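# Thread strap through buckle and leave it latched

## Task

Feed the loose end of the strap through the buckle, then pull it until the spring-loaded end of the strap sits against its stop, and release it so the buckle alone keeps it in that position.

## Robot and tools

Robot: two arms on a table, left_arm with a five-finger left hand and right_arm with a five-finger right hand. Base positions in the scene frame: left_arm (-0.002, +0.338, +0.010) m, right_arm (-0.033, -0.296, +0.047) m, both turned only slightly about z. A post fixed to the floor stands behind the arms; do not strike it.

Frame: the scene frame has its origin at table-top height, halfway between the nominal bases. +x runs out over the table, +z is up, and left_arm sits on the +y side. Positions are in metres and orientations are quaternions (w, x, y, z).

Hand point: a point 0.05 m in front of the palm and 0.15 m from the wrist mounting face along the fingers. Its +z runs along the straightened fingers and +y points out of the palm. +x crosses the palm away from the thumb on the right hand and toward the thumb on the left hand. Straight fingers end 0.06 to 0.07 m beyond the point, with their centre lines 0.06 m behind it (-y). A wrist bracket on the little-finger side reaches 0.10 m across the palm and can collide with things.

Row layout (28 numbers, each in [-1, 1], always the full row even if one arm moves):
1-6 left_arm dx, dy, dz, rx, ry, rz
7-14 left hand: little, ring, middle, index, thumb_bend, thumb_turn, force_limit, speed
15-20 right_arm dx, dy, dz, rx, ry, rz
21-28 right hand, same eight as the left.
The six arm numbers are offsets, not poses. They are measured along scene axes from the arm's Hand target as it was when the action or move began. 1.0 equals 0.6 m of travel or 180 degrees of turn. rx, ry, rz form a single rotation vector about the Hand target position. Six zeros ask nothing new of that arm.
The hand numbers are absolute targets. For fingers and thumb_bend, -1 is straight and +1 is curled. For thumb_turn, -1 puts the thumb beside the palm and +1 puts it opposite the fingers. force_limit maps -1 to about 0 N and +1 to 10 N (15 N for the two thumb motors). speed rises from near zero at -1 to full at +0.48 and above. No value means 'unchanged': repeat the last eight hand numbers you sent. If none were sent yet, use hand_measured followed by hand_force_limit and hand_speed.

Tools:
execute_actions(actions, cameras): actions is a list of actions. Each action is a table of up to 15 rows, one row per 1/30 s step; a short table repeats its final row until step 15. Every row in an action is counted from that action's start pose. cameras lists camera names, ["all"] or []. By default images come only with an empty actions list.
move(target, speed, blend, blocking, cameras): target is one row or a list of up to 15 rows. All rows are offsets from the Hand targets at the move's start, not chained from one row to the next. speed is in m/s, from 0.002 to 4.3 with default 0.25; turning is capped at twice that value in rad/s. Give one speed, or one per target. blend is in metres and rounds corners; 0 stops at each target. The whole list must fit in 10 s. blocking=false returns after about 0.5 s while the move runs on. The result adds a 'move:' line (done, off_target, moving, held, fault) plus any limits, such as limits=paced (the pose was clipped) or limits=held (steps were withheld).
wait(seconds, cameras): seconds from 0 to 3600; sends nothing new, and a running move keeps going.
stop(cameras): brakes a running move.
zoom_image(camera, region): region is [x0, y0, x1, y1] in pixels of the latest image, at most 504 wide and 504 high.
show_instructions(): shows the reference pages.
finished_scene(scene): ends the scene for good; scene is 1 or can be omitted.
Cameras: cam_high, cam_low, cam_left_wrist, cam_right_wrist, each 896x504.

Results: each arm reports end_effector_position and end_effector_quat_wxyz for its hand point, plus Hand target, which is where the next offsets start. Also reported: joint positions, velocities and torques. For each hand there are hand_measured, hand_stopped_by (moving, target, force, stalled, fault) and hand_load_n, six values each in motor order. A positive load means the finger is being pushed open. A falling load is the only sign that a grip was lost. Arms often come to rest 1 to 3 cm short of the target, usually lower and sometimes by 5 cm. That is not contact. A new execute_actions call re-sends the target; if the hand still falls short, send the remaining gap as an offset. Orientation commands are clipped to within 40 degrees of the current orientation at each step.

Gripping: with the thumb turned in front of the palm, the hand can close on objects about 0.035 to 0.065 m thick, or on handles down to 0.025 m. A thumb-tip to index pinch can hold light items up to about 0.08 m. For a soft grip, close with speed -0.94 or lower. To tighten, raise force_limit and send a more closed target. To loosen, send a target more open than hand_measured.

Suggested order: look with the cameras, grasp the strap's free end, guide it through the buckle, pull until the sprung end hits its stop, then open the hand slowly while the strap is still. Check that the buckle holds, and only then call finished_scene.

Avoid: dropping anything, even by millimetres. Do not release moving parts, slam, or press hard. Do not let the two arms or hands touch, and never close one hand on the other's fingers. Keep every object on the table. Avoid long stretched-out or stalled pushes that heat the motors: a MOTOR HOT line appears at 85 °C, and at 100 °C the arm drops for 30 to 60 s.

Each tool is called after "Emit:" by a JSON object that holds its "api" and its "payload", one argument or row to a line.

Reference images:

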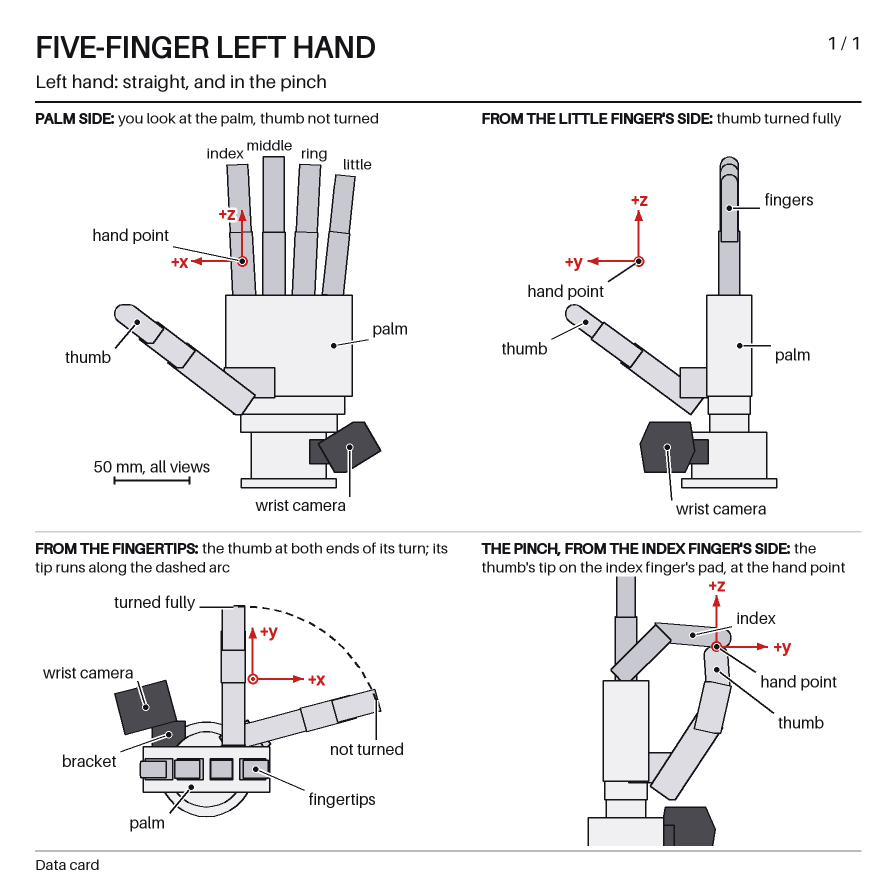

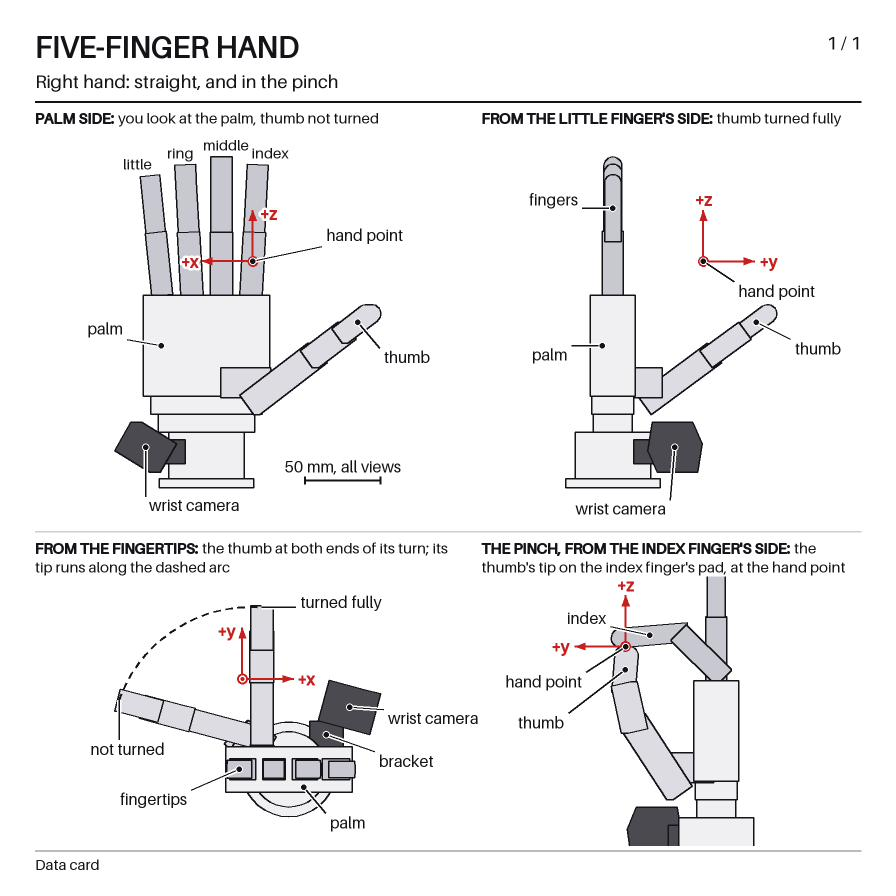

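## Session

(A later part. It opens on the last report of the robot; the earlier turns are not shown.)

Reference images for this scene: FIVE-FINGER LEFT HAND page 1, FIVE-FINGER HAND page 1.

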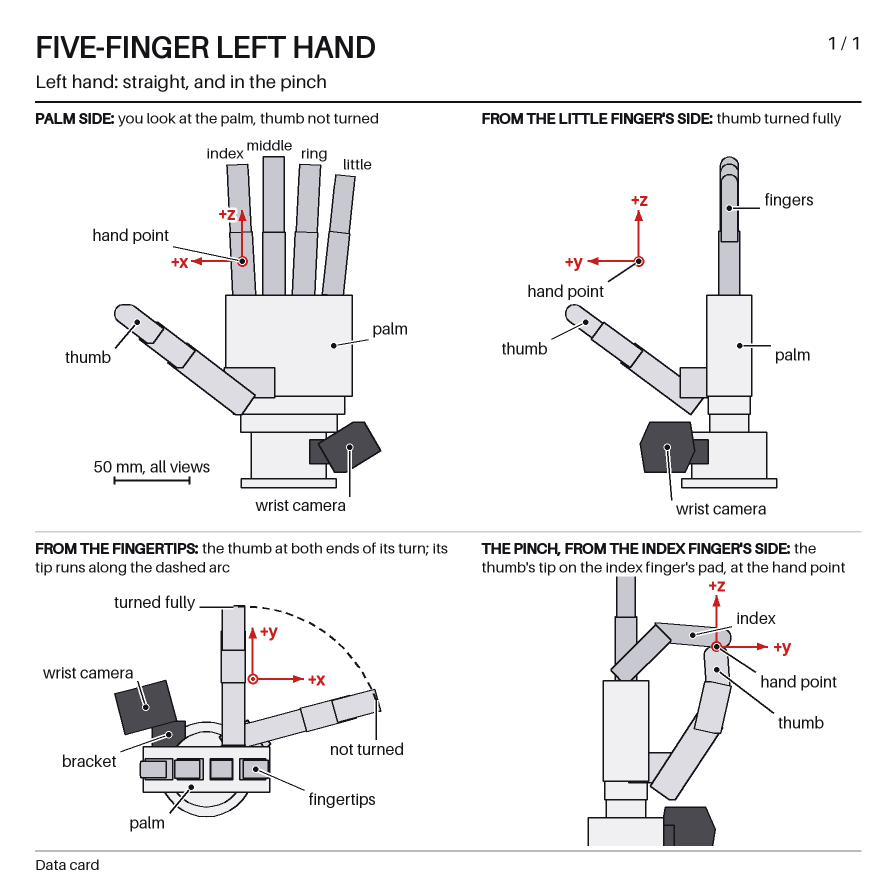

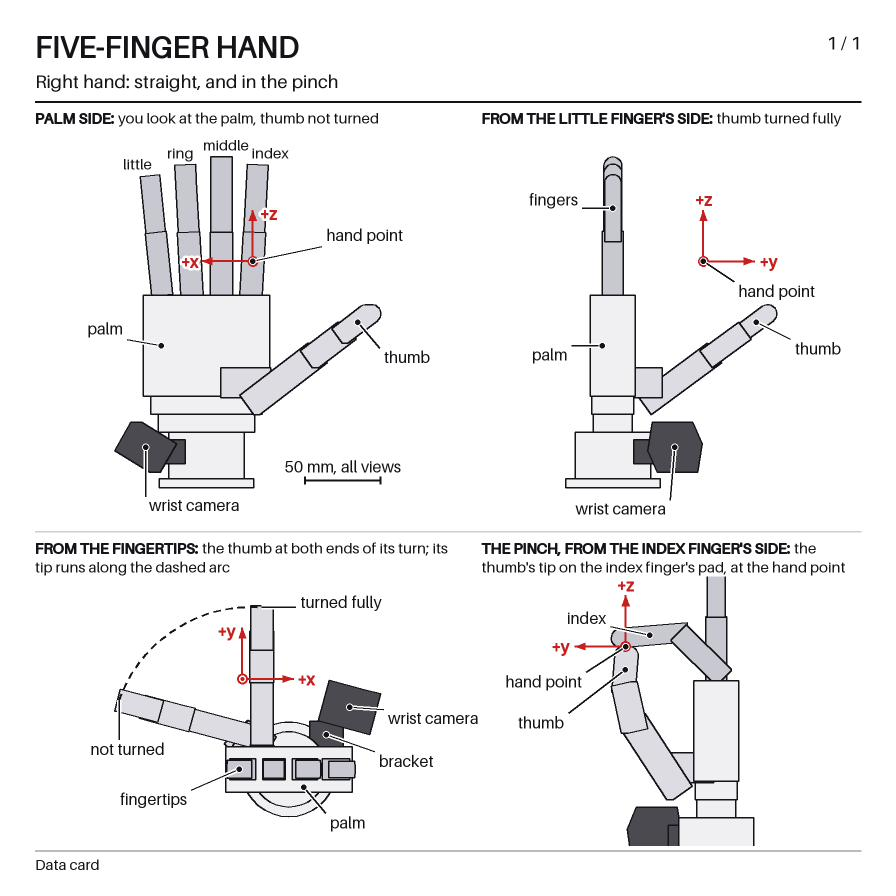

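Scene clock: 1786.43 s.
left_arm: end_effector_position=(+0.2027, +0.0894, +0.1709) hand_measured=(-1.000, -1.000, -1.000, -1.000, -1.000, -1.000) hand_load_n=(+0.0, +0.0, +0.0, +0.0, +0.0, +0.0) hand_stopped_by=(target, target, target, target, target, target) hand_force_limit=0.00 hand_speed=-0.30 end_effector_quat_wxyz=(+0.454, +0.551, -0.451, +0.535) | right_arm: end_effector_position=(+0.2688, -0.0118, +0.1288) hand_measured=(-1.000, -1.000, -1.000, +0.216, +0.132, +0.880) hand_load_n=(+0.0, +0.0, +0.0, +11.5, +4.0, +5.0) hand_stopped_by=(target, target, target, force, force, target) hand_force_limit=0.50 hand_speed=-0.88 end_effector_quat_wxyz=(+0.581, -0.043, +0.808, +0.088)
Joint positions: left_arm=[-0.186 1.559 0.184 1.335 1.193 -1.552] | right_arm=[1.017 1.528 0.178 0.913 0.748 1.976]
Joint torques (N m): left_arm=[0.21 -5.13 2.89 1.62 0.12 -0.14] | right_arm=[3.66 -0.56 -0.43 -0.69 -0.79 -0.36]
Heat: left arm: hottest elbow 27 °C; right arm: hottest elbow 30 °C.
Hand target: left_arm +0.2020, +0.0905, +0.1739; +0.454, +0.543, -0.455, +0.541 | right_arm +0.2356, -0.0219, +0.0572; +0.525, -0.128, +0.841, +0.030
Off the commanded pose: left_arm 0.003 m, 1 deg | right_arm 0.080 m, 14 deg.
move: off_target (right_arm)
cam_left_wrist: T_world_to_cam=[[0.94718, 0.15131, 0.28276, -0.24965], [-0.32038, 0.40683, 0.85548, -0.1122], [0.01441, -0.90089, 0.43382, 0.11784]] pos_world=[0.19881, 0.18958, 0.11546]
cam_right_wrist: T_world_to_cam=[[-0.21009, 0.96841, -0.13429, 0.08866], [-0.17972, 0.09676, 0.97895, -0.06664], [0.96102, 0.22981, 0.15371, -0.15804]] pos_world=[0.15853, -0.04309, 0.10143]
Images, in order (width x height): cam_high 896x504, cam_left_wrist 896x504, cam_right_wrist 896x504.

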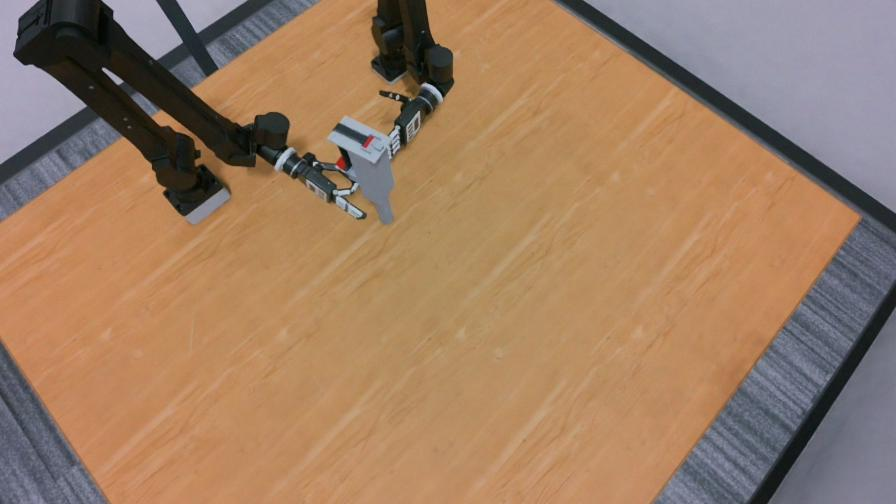

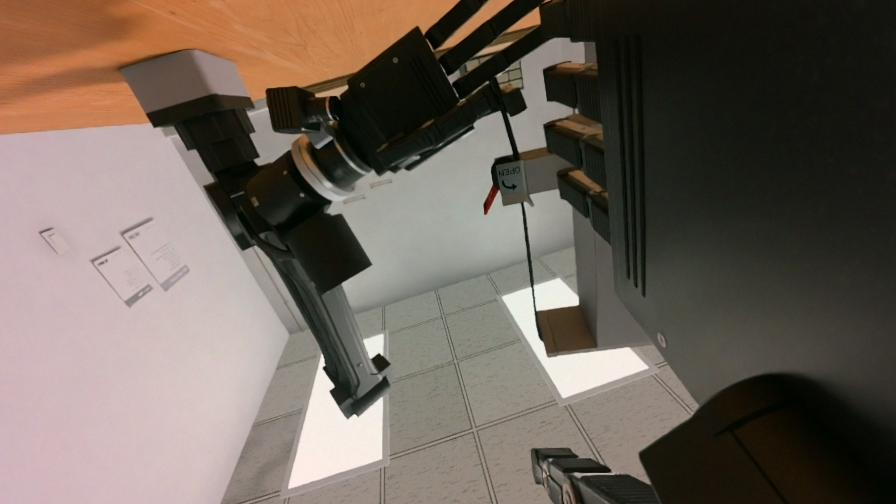

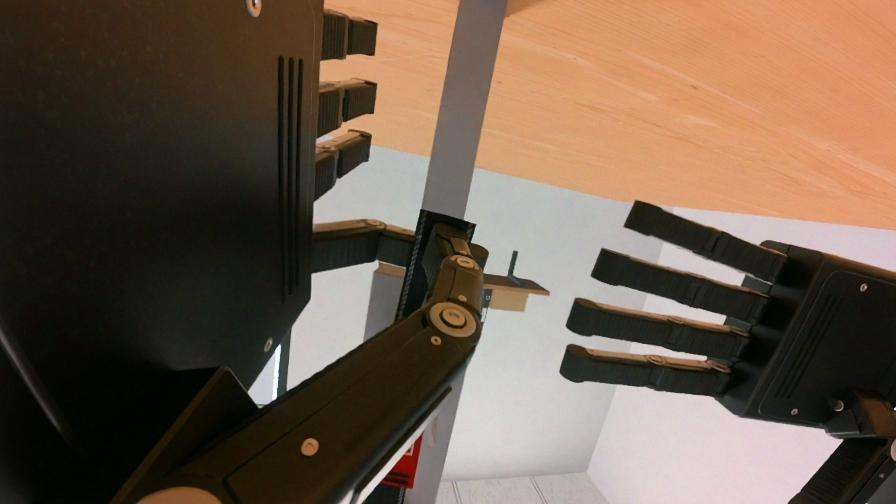

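Emit:
{"api": "move", "payload": {
  "target": [
    [0,0,0,0,0,0,-1,-1,-1,-1,-1,-1,0,-0.3,0.05,0.01,0.09,0,0,0,-1,-1,-1,0.5,0.15,0.88,0.5,-0.88]
  ],
  "speed": 0.06,
  "cameras": ["cam_left_wrist","cam_high"]
}}

Emit:
{"api": "zoom_image", "payload": {
  "camera": "cam_left_wrist",
  "region": [430, 60, 590, 220]
}}

Emit:
{"api": "zoom_image", "payload": {
  "camera": "cam_high",
  "region": [350, 125, 390, 160]
}}

Scene clock: 1792.77 s.
left_arm: end_effector_position=(+0.2027, +0.0894, +0.1709) hand_measured=(-1.000, -1.000, -1.000, -1.000, -1.000, -1.000) hand_load_n=(+0.0, +0.0, +0.0, +0.0, +0.0, +0.0) hand_stopped_by=(target, target, target, target, target, target) hand_force_limit=0.00 hand_speed=-0.30 end_effector_quat_wxyz=(+0.454, +0.551, -0.451, +0.535) | right_arm: end_effector_position=(+0.2686, -0.0141, +0.1305) hand_measured=(-1.000, -1.000, -1.000, +0.216, +0.132, +0.880) hand_load_n=(+0.0, +0.0, +0.0, +11.5, +4.5, +3.5) hand_stopped_by=(target, target, target, force, force, target) hand_force_limit=0.50 hand_speed=-0.88 end_effector_quat_wxyz=(+0.543, -0.093, +0.833, +0.058)
Joint positions: left_arm=[-0.186 1.559 0.184 1.335 1.193 -1.552] | right_arm=[0.971 1.306 0.2 0.568 0.662 1.919]
Joint torques (N m): left_arm=[0.15 -5.13 2.93 1.66 0.13 -0.14] | right_arm=[0.09 -3.55 4.97 -0.38 -0.24 -0.45]
Heat: left arm: hottest elbow 27 °C; right arm: hottest elbow 30 °C.
Hand target: left_arm +0.2020, +0.0905, +0.1739; +0.454, +0.543, -0.455, +0.541 | right_arm +0.2656, -0.0159, +0.1112; +0.525, -0.128, +0.841, +0.030
Off the commanded pose: left_arm 0.003 m, 1 deg | right_arm 0.020 m, 6 deg.
move: off_target (right_arm)
cam_left_wrist: T_world_to_cam=[[0.94718, 0.15131, 0.28276, -0.24965], [-0.32038, 0.40683, 0.85548, -0.1122], [0.01441, -0.90089, 0.43382, 0.11784]] pos_world=[0.19881, 0.18958, 0.11546]
Images, in order (width x height): cam_high 896x504, cam_left_wrist 896x504.

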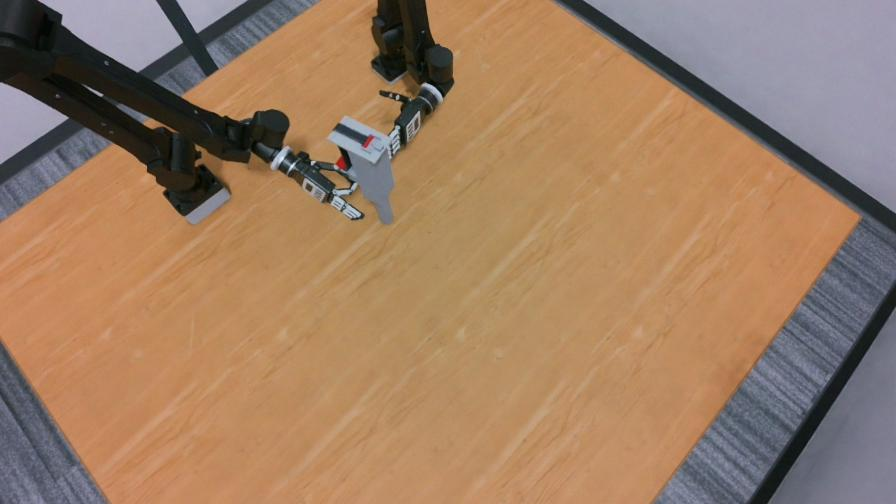

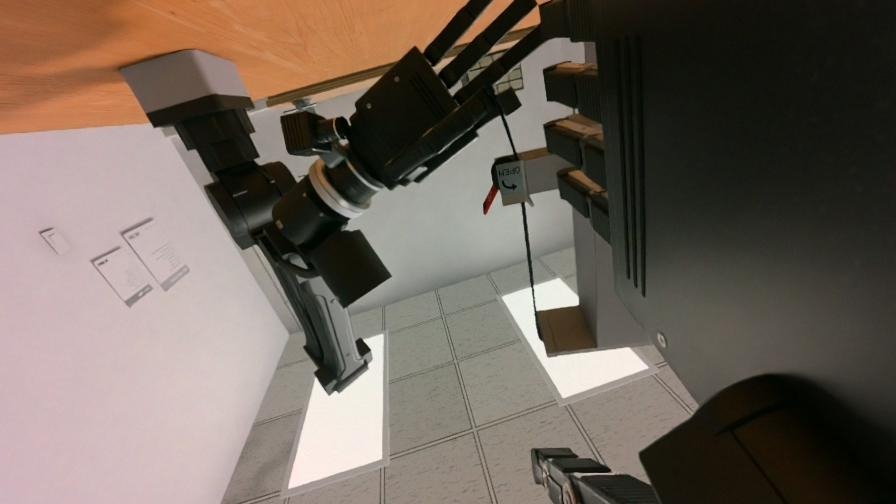

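Scaled by 3.150.

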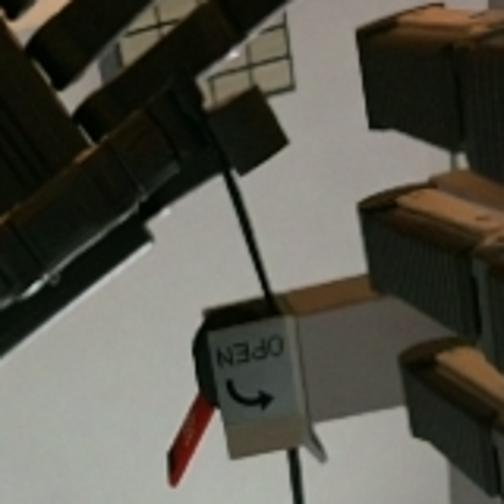

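Scaled by 12.600.

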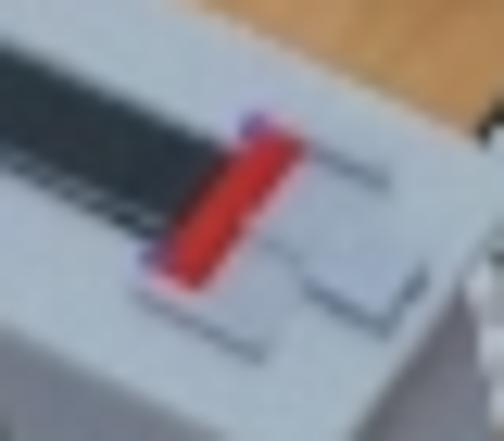

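Emit:
{"api": "move", "payload": {
  "target": [
    [0,0,0,0,0,0,-1,-1,-1,-1,-1,-1,0,-0.3,0.005,0,0.03,0,0,0,-1,-1,-1,0.1,0.0,0.88,0.5,-0.9]
  ],
  "speed": 0.03,
  "cameras": ["cam_left_wrist","cam_high","cam_right_wrist"]
}}

Emit:
{"api": "zoom_image", "payload": {
  "camera": "cam_left_wrist",
  "region": [430, 60, 590, 220]
}}

Emit:
{"api": "zoom_image", "payload": {
  "camera": "cam_high",
  "region": [350, 125, 390, 160]
}}

Scene clock: 1798.43 s.
left_arm: end_effector_position=(+0.2027, +0.0894, +0.1709) hand_measured=(-1.000, -1.000, -1.000, -1.000, -1.000, -1.000) hand_load_n=(+0.0, +0.0, +0.0, +0.0, +0.0, -0.5) hand_stopped_by=(target, target, target, target, target, target) hand_force_limit=0.00 hand_speed=-0.30 end_effector_quat_wxyz=(+0.454, +0.551, -0.451, +0.535) | right_arm: end_effector_position=(+0.2588, -0.0185, +0.1176) hand_measured=(-1.000, -1.000, -1.000, +0.100, +0.000, +0.880) hand_load_n=(+0.0, +0.0, +0.0, +0.0, +0.0, +0.0) hand_stopped_by=(target, target, target, target, target, target) hand_force_limit=0.50 hand_speed=-0.90 end_effector_quat_wxyz=(+0.518, -0.134, +0.844, +0.030)
Joint positions: left_arm=[-0.186 1.559 0.184 1.335 1.193 -1.552] | right_arm=[0.97 1.24 0.2 0.427 0.639 1.87]
Joint torques (N m): left_arm=[0.15 -5.19 2.95 1.65 0.13 -0.15] | right_arm=[-0.03 -5.07 7.06 0.7 0.02 -0.17]
Heat: left arm: hottest elbow 27 °C; right arm: hottest elbow 30 °C.
Hand target: left_arm +0.2020, +0.0905, +0.1739; +0.454, +0.543, -0.455, +0.541 | right_arm +0.2686, -0.0159, +0.1292; +0.525, -0.128, +0.841, +0.030
Off the commanded pose: left_arm 0.003 m, 1 deg | right_arm 0.015 m, 1 deg.
move: off_target (right_arm)
cam_left_wrist: T_world_to_cam=[[0.94718, 0.15131, 0.28276, -0.24965], [-0.32038, 0.40683, 0.85548, -0.1122], [0.01441, -0.90089, 0.43382, 0.11784]] pos_world=[0.19881, 0.18958, 0.11546]
cam_right_wrist: T_world_to_cam=[[-0.31955, 0.89891, -0.29973, 0.13802], [-0.07725, 0.29055, 0.95374, -0.07676], [0.94442, 0.32792, -0.02341, -0.1182]] pos_world=[0.14981, -0.063, 0.11181]
Images, in order (width x height): cam_high 896x504, cam_left_wrist 896x504, cam_right_wrist 896x504.

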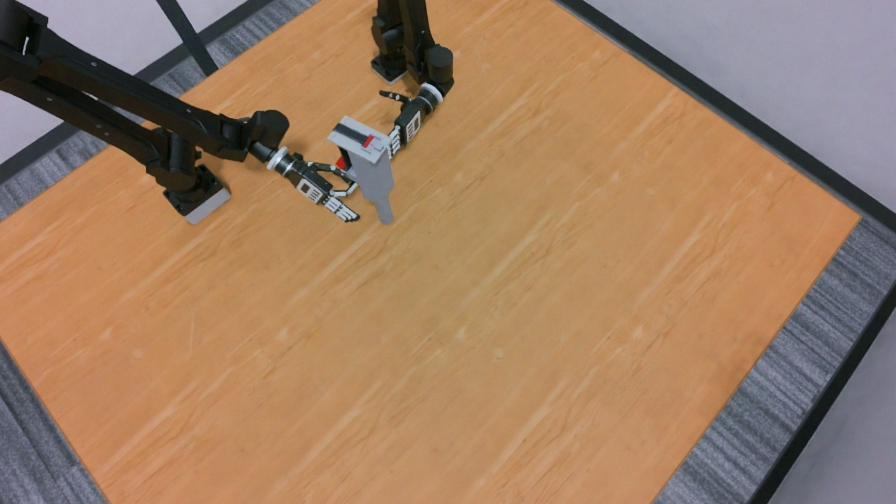

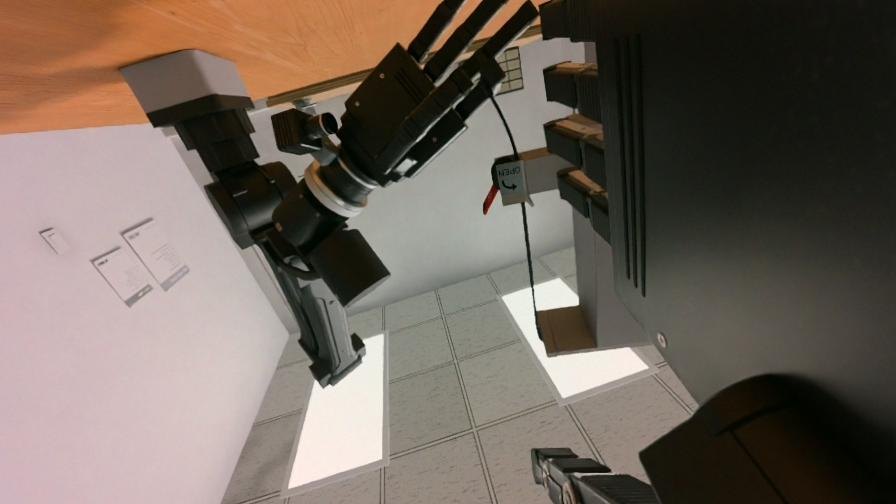

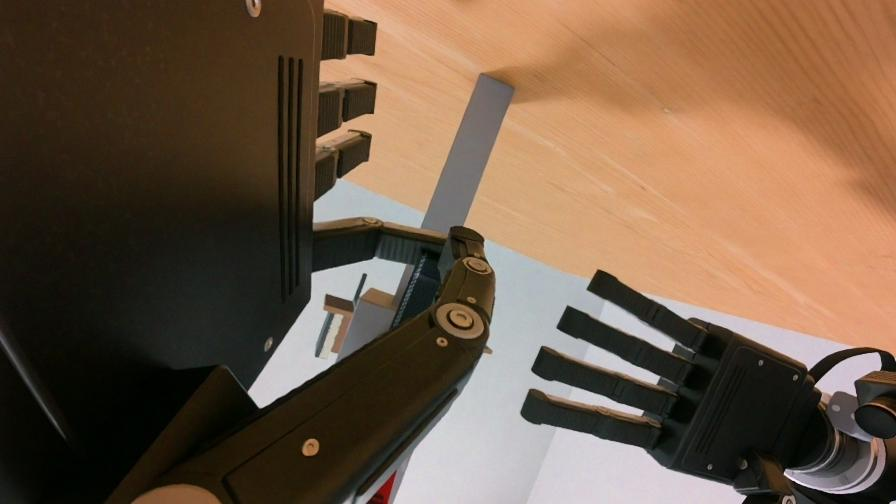

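Scaled by 3.150.

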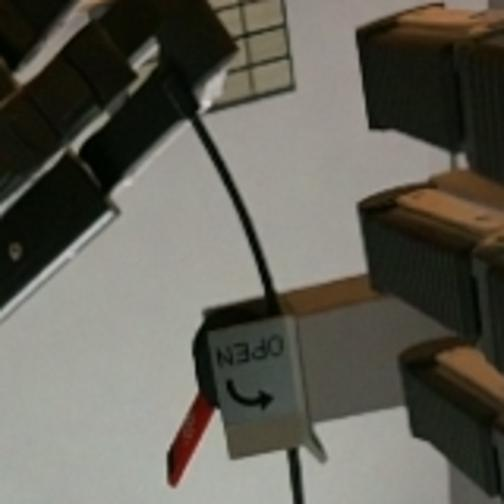

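Scaled by 12.600.

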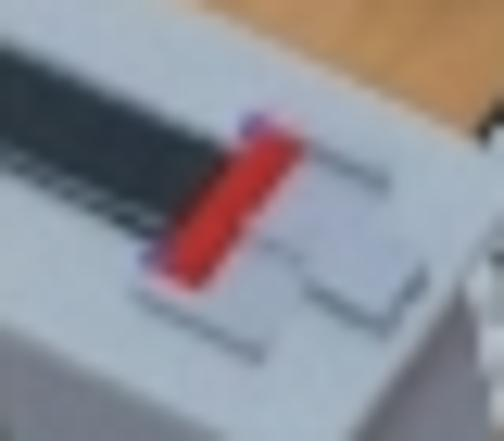

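Emit:
{"api": "move", "payload": {
  "target": [
    [0,0,0,0,0,0,-1,-1,-1,-1,-1,-1,0,-0.3,0.012,0,0.0,0,0,0,-1,-1,-1,-0.2,-0.5,0.88,0.5,-0.5]
  ],
  "speed": 0.03,
  "cameras": ["cam_left_wrist","cam_right_wrist"]
}}

Emit:
{"api": "zoom_image", "payload": {
  "camera": "cam_left_wrist",
  "region": [430, 60, 590, 220]
}}

Scene clock: 1806.63 s.
left_arm: end_effector_position=(+0.2027, +0.0894, +0.1709) hand_measured=(-1.000, -1.000, -1.000, -1.000, -1.000, -1.000) hand_load_n=(+0.0, +0.0, +0.0, +0.0, +0.0, +0.0) hand_stopped_by=(target, target, target, target, target, target) hand_force_limit=0.00 hand_speed=-0.30 end_effector_quat_wxyz=(+0.454, +0.551, -0.451, +0.535) | right_arm: end_effector_position=(+0.2655, -0.0251, +0.1157) hand_measured=(-1.000, -1.000, -1.000, -0.200, -0.500, +0.880) hand_load_n=(+0.0, +0.0, +0.0, -0.5, +0.0, -0.5) hand_stopped_by=(target, target, target, target, target, target) hand_force_limit=0.50 hand_speed=-0.50 end_effector_quat_wxyz=(+0.514, -0.132, +0.847, +0.025)
Joint positions: left_arm=[-0.186 1.559 0.184 1.335 1.193 -1.552] | right_arm=[0.934 1.24 0.2 0.427 0.618 1.853]
Joint torques (N m): left_arm=[0.21 -5.19 2.91 1.66 0.13 -0.14] | right_arm=[0.03 -4.01 7.72 1.35 0.01 -0.17]
Heat: left arm: hottest elbow 27 °C; right arm: hottest elbow 30 °C.
Hand target: left_arm +0.2020, +0.0905, +0.1739; +0.454, +0.543, -0.455, +0.541 | right_arm +0.2758, -0.0159, +0.1292; +0.525, -0.128, +0.841, +0.030
Off the commanded pose: left_arm 0.003 m, 1 deg | right_arm 0.019 m, 2 deg.
move: off_target (right_arm)
cam_left_wrist: T_world_to_cam=[[0.94718, 0.15131, 0.28276, -0.24965], [-0.32038, 0.40683, 0.85548, -0.1122], [0.01441, -0.90089, 0.43382, 0.11784]] pos_world=[0.19881, 0.18958, 0.11546]
cam_right_wrist: T_world_to_cam=[[-0.3127, 0.89985, -0.30413, 0.14439], [-0.06785, 0.29821, 0.95209, -0.07464], [0.94742, 0.31835, -0.0322, -0.12245]] pos_world=[0.1561, -0.06869, 0.11103]

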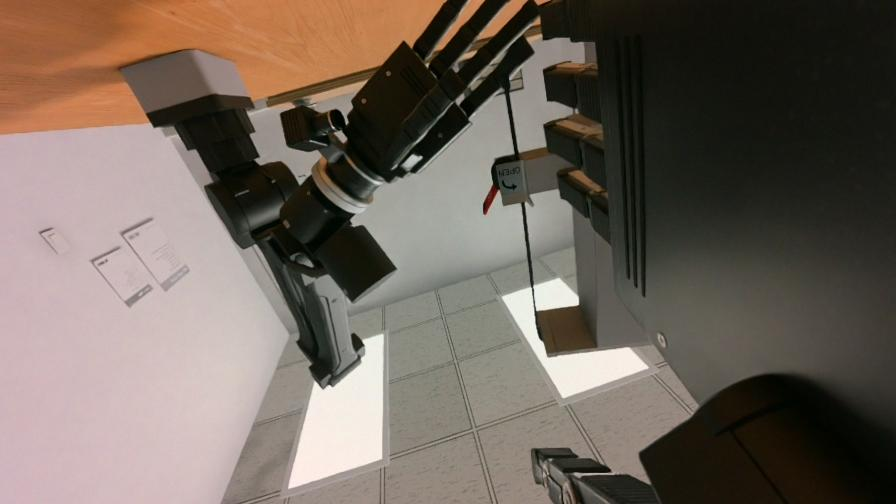

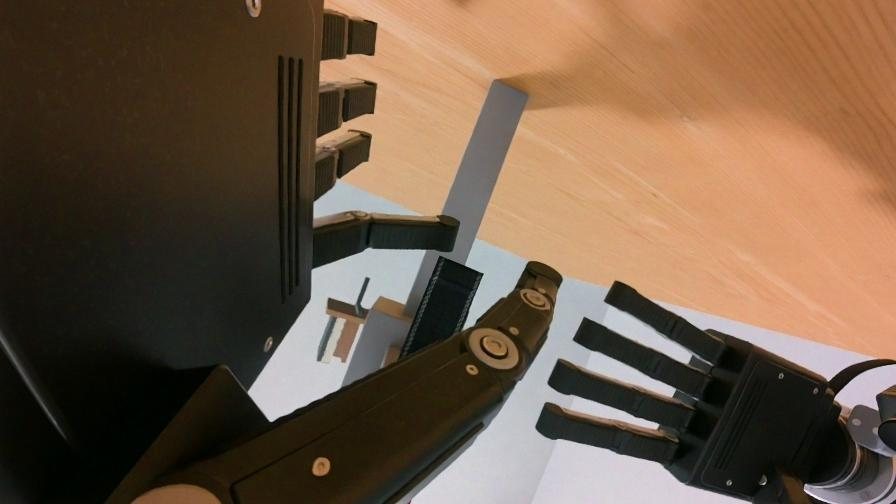

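Scaled by 3.150.

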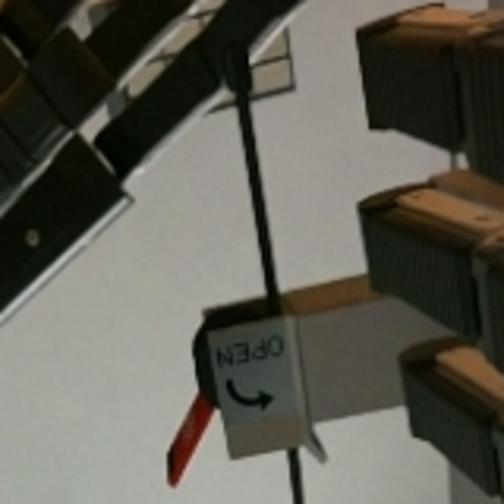

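Emit:
{"api": "move", "payload": {
  "target": [
    [0,0,0,0,0,0,-1,-1,-1,-1,-1,-1,0,-0.3,0.0,-0.1,-0.03,0,0,0,-1,-1,-1,-0.2,-0.5,0.88,0.5,-0.5],
    [0,0,0,0,0,0,-1,-1,-1,-1,-1,-1,0,-0.3,-0.08,-0.2,-0.0,0,0,0,-1,-1,-1,-0.2,-0.5,0.88,0.5,-0.5]
  ],
  "speed": 0.08,
  "blend": [0.02,0],
  "cameras": ["cam_left_wrist","cam_high","cam_low"]
}}

Emit:
{"api": "zoom_image", "payload": {
  "camera": "cam_high",
  "region": [350, 125, 390, 160]
}}

Emit:
{"api": "zoom_image", "payload": {
  "camera": "cam_left_wrist",
  "region": [430, 60, 590, 220]
}}

Scene clock: 1813.83 s.
left_arm: end_effector_position=(+0.2027, +0.0894, +0.1709) hand_measured=(-1.000, -1.000, -1.000, -1.000, -1.000, -1.000) hand_load_n=(+0.0, +0.0, +0.0, +0.0, +0.0, +0.0) hand_stopped_by=(target, target, target, target, target, target) hand_force_limit=0.00 hand_speed=-0.30 end_effector_quat_wxyz=(+0.454, +0.551, -0.451, +0.535) | right_arm: end_effector_position=(+0.2537, -0.0983, +0.1226) hand_measured=(-1.000, -1.000, -1.000, -0.200, -0.500, +0.880) hand_load_n=(+0.0, +0.0, +0.0, +0.0, +0.0, +0.0) hand_stopped_by=(target, target, target, target, target, target) hand_force_limit=0.50 hand_speed=-0.50 end_effector_quat_wxyz=(+0.532, -0.123, +0.837, +0.043)
Joint positions: left_arm=[-0.186 1.559 0.184 1.335 1.193 -1.552] | right_arm=[0.696 0.982 0.02 0.474 0.408 1.714]
Joint torques (N m): left_arm=[0.15 -5.19 2.92 1.65 0.13 -0.14] | right_arm=[1.49 -0.85 6.83 1.94 0.21 0.02]
Heat: left arm: hottest elbow 27 °C; right arm: hottest elbow 30 °C.
Hand target: left_arm +0.2020, +0.0905, +0.1739; +0.454, +0.543, -0.455, +0.541 | right_arm +0.2581, -0.0964, +0.1293; +0.539, -0.116, +0.833, +0.046 (not the last commanded pose)
Off the commanded pose: left_arm 0.003 m, 1 deg | right_arm 0.046 m, 2 deg.
move: held (right_arm; a check stopped the path); path passed 1 of 2 targets; limits=held
pose unreachable (right arm): on one or more control steps of this call, first in action 0 (counted from 0), this arm could not follow its commanded pose, so it was not sent that pose on those steps. It may still have moved: this result reports where it is.
cause: moving toward the commanded pose would bring two parts of the arm too close to each other (joints 2 (shoulder) and 3 (elbow) lie between them).
cam_left_wrist: T_world_to_cam=[[0.94718, 0.15131, 0.28276, -0.24965], [-0.32038, 0.40683, 0.85548, -0.1122], [0.01441, -0.90089, 0.43382, 0.11784]] pos_world=[0.19881, 0.18958, 0.11546]
Images, in order (width x height): cam_high 896x504, cam_low 896x504, cam_left_wrist 896x504.

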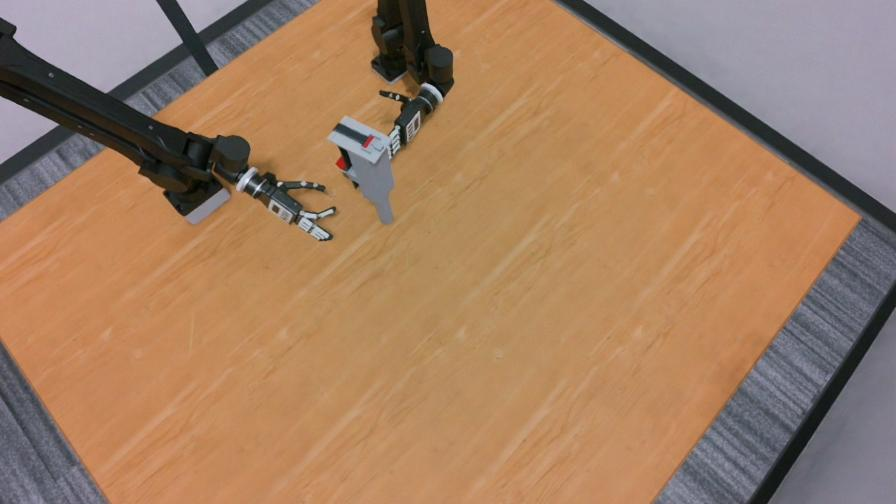

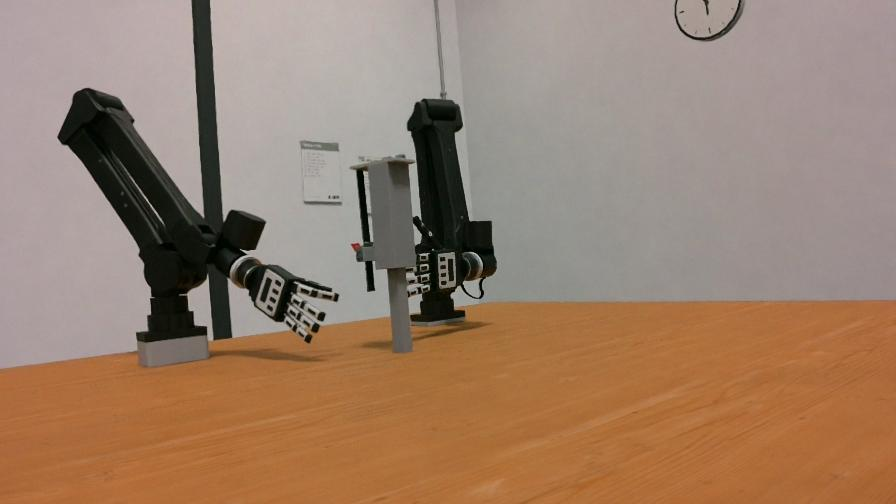

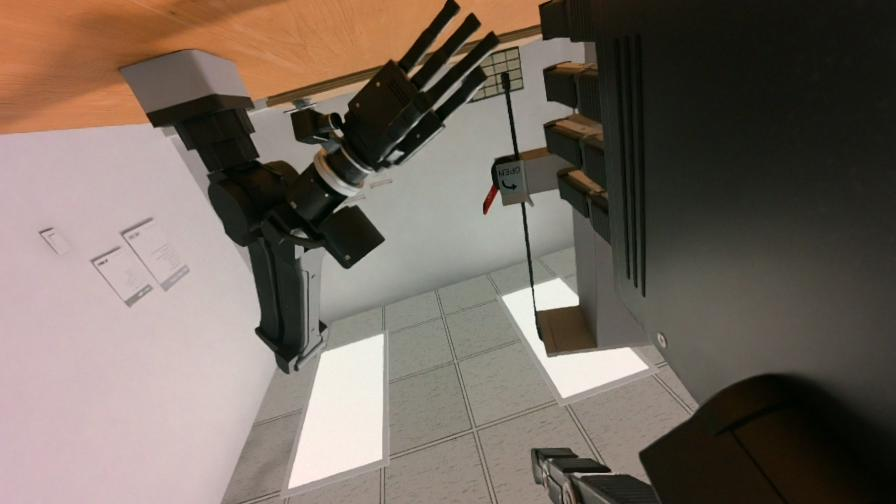

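Scaled by 12.600.

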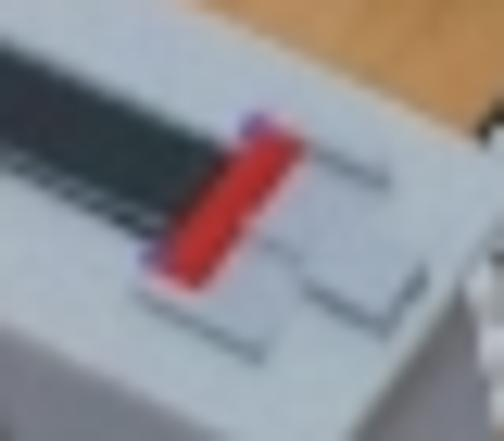

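Scaled by 3.150.

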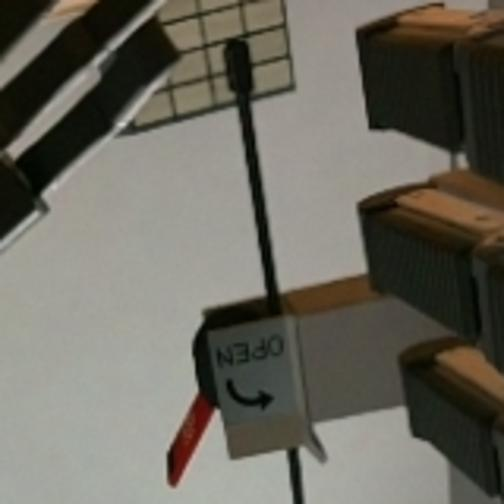

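Emit:
{"api": "move", "payload": {
  "target": [
    [0,0.12,0.0,0,0,0,-1,-1,-1,-1,-1,-1,0,-0.3,0,0,0,0,0,0,-1,-1,-1,-0.2,-0.5,0.88,0.5,-0.5],
    [0.0,0.13,0.45,0.3,0,0,-1,-1,-1,-1,-1,-1,0,-0.3,0,0,0,0,0,0,-1,-1,-1,-0.2,-0.5,0.88,0.5,-0.5]
  ],
  "speed": 0.15,
  "blend": [0.02,0],
  "cameras": ["cam_left_wrist","cam_high"]
}}

Scene clock: 1833.90 s.
left_arm: end_effector_position=(+0.2004, +0.1660, +0.4197) hand_measured=(-1.000, -1.000, -1.000, -1.000, -1.000, -1.000) hand_load_n=(+0.0, +0.0, +0.0, +0.0, +0.0, +0.0) hand_stopped_by=(target, target, target, target, target, target) hand_force_limit=0.00 hand_speed=-0.30 end_effector_quat_wxyz=(+0.452, +0.508, -0.493, +0.542) | right_arm: end_effector_position=(+0.2537, -0.0983, +0.1226) hand_measured=(-1.000, -1.000, -1.000, -0.200, -0.500, +0.880) hand_load_n=(+0.0, +0.0, +0.0, +0.0, +0.0, -0.5) hand_stopped_by=(target, target, target, target, target, target) hand_force_limit=0.50 hand_speed=-0.50 end_effector_quat_wxyz=(+0.532, -0.123, +0.837, +0.043)
Joint positions: left_arm=[0.127 0.789 0.562 0.545 1.581 -1.814] | right_arm=[0.696 0.982 0.02 0.474 0.408 1.714]
Joint torques (N m): left_arm=[0.15 -2.73 13.74 0.57 -0.17 -0.22] | right_arm=[1.44 -1.03 6.8 1.92 0.21 0.02]
Heat: left arm: hottest elbow 27 °C; right arm: hottest elbow 30 °C.
Hand target: left_arm +0.2020, +0.1685, +0.4439; +0.237, +0.656, -0.624, +0.353 | right_arm +0.2581, -0.0964, +0.1293; +0.539, -0.116, +0.833, +0.046
Off the commanded pose: left_arm 0.024 m, 54 deg; orientation clipped | right_arm 0.008 m, 1 deg.
joint sent to its limit (left arm) — joint 5 (wrist yaw), upper limit. The joint targets are off in position and orientation.
move: off_target (left_arm); limits=paced
cam_left_wrist: T_world_to_cam=[[0.92495, 0.08024, 0.37151, -0.35033], [-0.36824, 0.43123, 0.82367, -0.33806], [-0.09411, -0.89867, 0.42842, 0.10254]] pos_world=[0.2092, 0.26604, 0.36468]
Images, in order (width x height): cam_high 896x504, cam_left_wrist 896x504.

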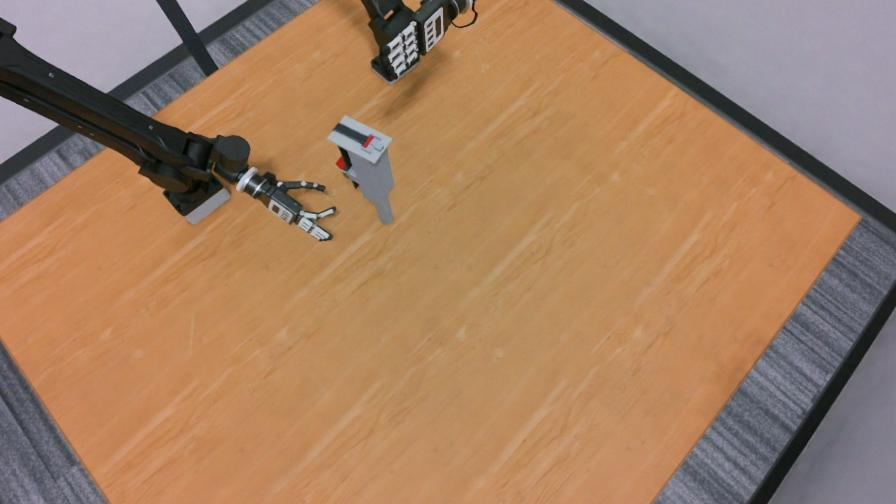

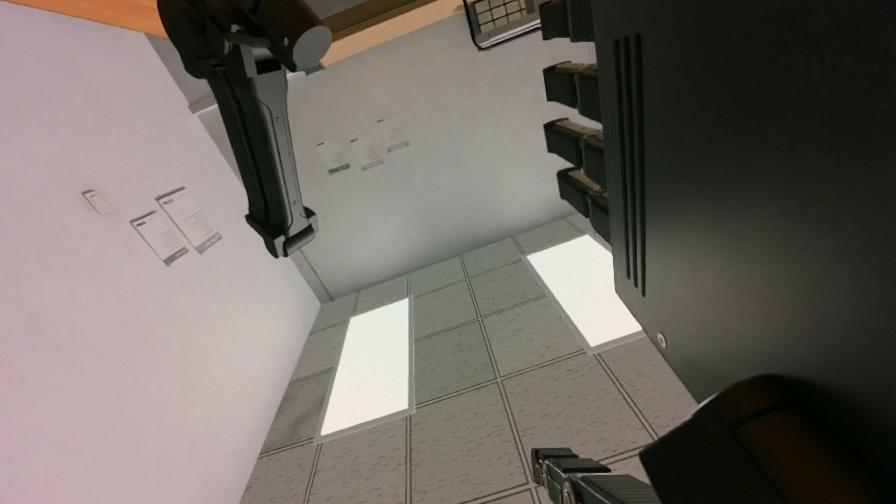

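Emit:
{"api": "move", "payload": {
  "target": [-0.03,-0.1975,-0.023,0.0732,0.0974,0.2959,-1,-1,-1,-1,-1,-1,0,-0.3,0,0,0,0,0,0,-1,-1,-1,-0.2,-0.5,0.88,0.5,-0.5],
  "speed": 0.15,
  "cameras": ["cam_left_wrist","cam_high"]
}}

Scene clock: 1861.40 s.
left_arm: end_effector_position=(+0.1810, +0.0523, +0.4011) hand_measured=(-1.000, -1.000, -1.000, -1.000, -1.000, -1.000) hand_load_n=(+0.0, +0.0, +0.0, +0.0, +0.0, +0.0) hand_stopped_by=(target, target, target, target, target, target) hand_force_limit=0.00 hand_speed=-0.30 end_effector_quat_wxyz=(+0.055, +0.934, -0.270, +0.229) | right_arm: end_effector_position=(+0.2537, -0.0983, +0.1226) hand_measured=(-1.000, -1.000, -1.000, -0.200, -0.500, +0.880) hand_load_n=(+0.0, +0.0, +0.0, +0.0, +0.0, +0.0) hand_stopped_by=(target, target, target, target, target, target) hand_force_limit=0.50 hand_speed=-0.50 end_effector_quat_wxyz=(+0.532, -0.123, +0.837, +0.043)
Joint positions: left_arm=[-0.979 0.871 1.288 -1.558 -0.211 -1.953] | right_arm=[0.696 0.982 0.02 0.474 0.408 1.714]
Joint torques (N m): left_arm=[-1.26 -2.55 13.39 0.25 -0.5 -0.18] | right_arm=[1.44 -0.97 6.8 1.92 0.21 0.02]
Heat: left arm: hottest elbow 29 °C; right arm: hottest elbow 30 °C.
Hand target: left_arm +0.1840, +0.0500, +0.4301; +0.070, +0.930, -0.259, +0.250 | right_arm +0.2581, -0.0964, +0.1293; +0.539, -0.116, +0.833, +0.046
Off the commanded pose: left_arm 0.029 m, 3 deg | right_arm 0.008 m, 1 deg.
move: off_target (left_arm)
cam_left_wrist: T_world_to_cam=[[0.73559, 0.66225, 0.1426, -0.22079], [0.30966, -0.51593, 0.79871, -0.34405], [0.60252, -0.54336, -0.58458, 0.26823]] pos_world=[0.10733, 0.11446, 0.46308]
Images, in order (width x height): cam_high 896x504, cam_left_wrist 896x504.

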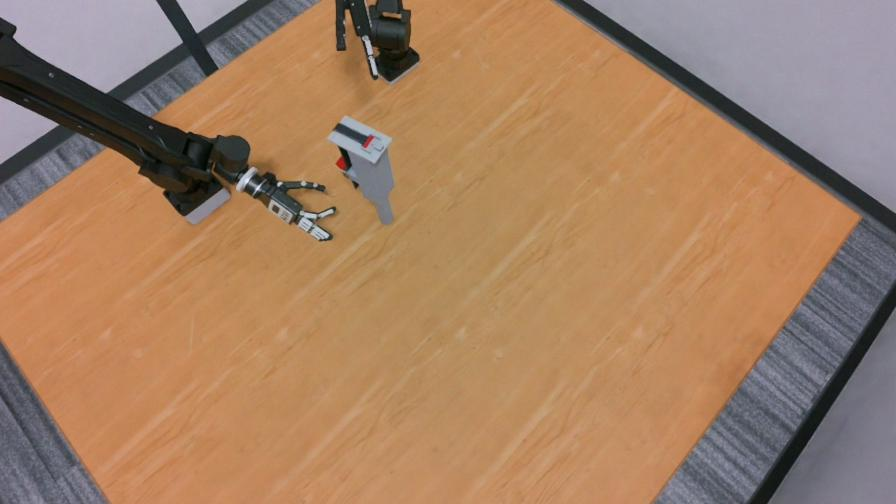

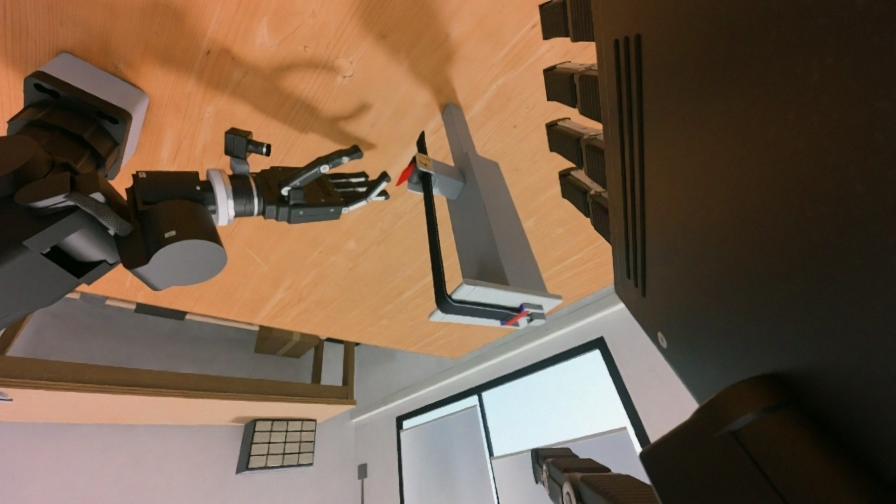

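Emit:
{"api": "zoom_image", "payload": {
  "camera": "cam_left_wrist",
  "region": [490, 280, 570, 340]
}}

Emit:
{"api": "zoom_image", "payload": {
  "camera": "cam_left_wrist",
  "region": [380, 100, 580, 340]
}}

Scaled by 6.300.

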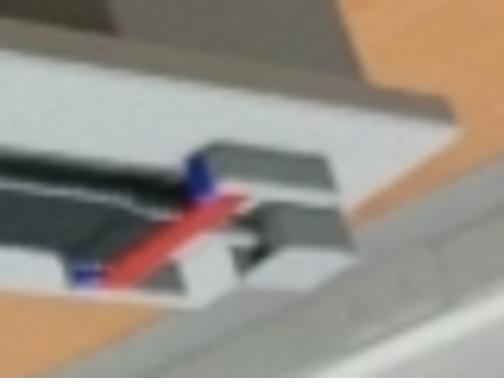

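Scaled by 2.100.

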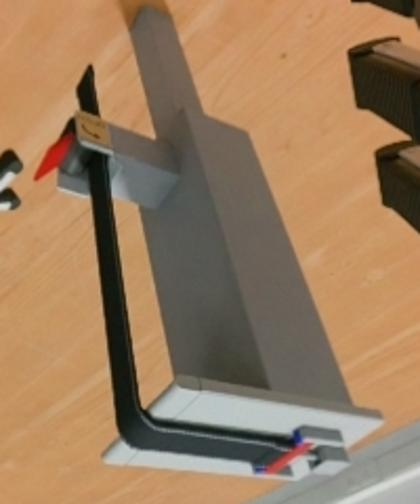

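Emit:
{"api": "finished_scene", "payload": {

}}

The scene is finished: the task was done.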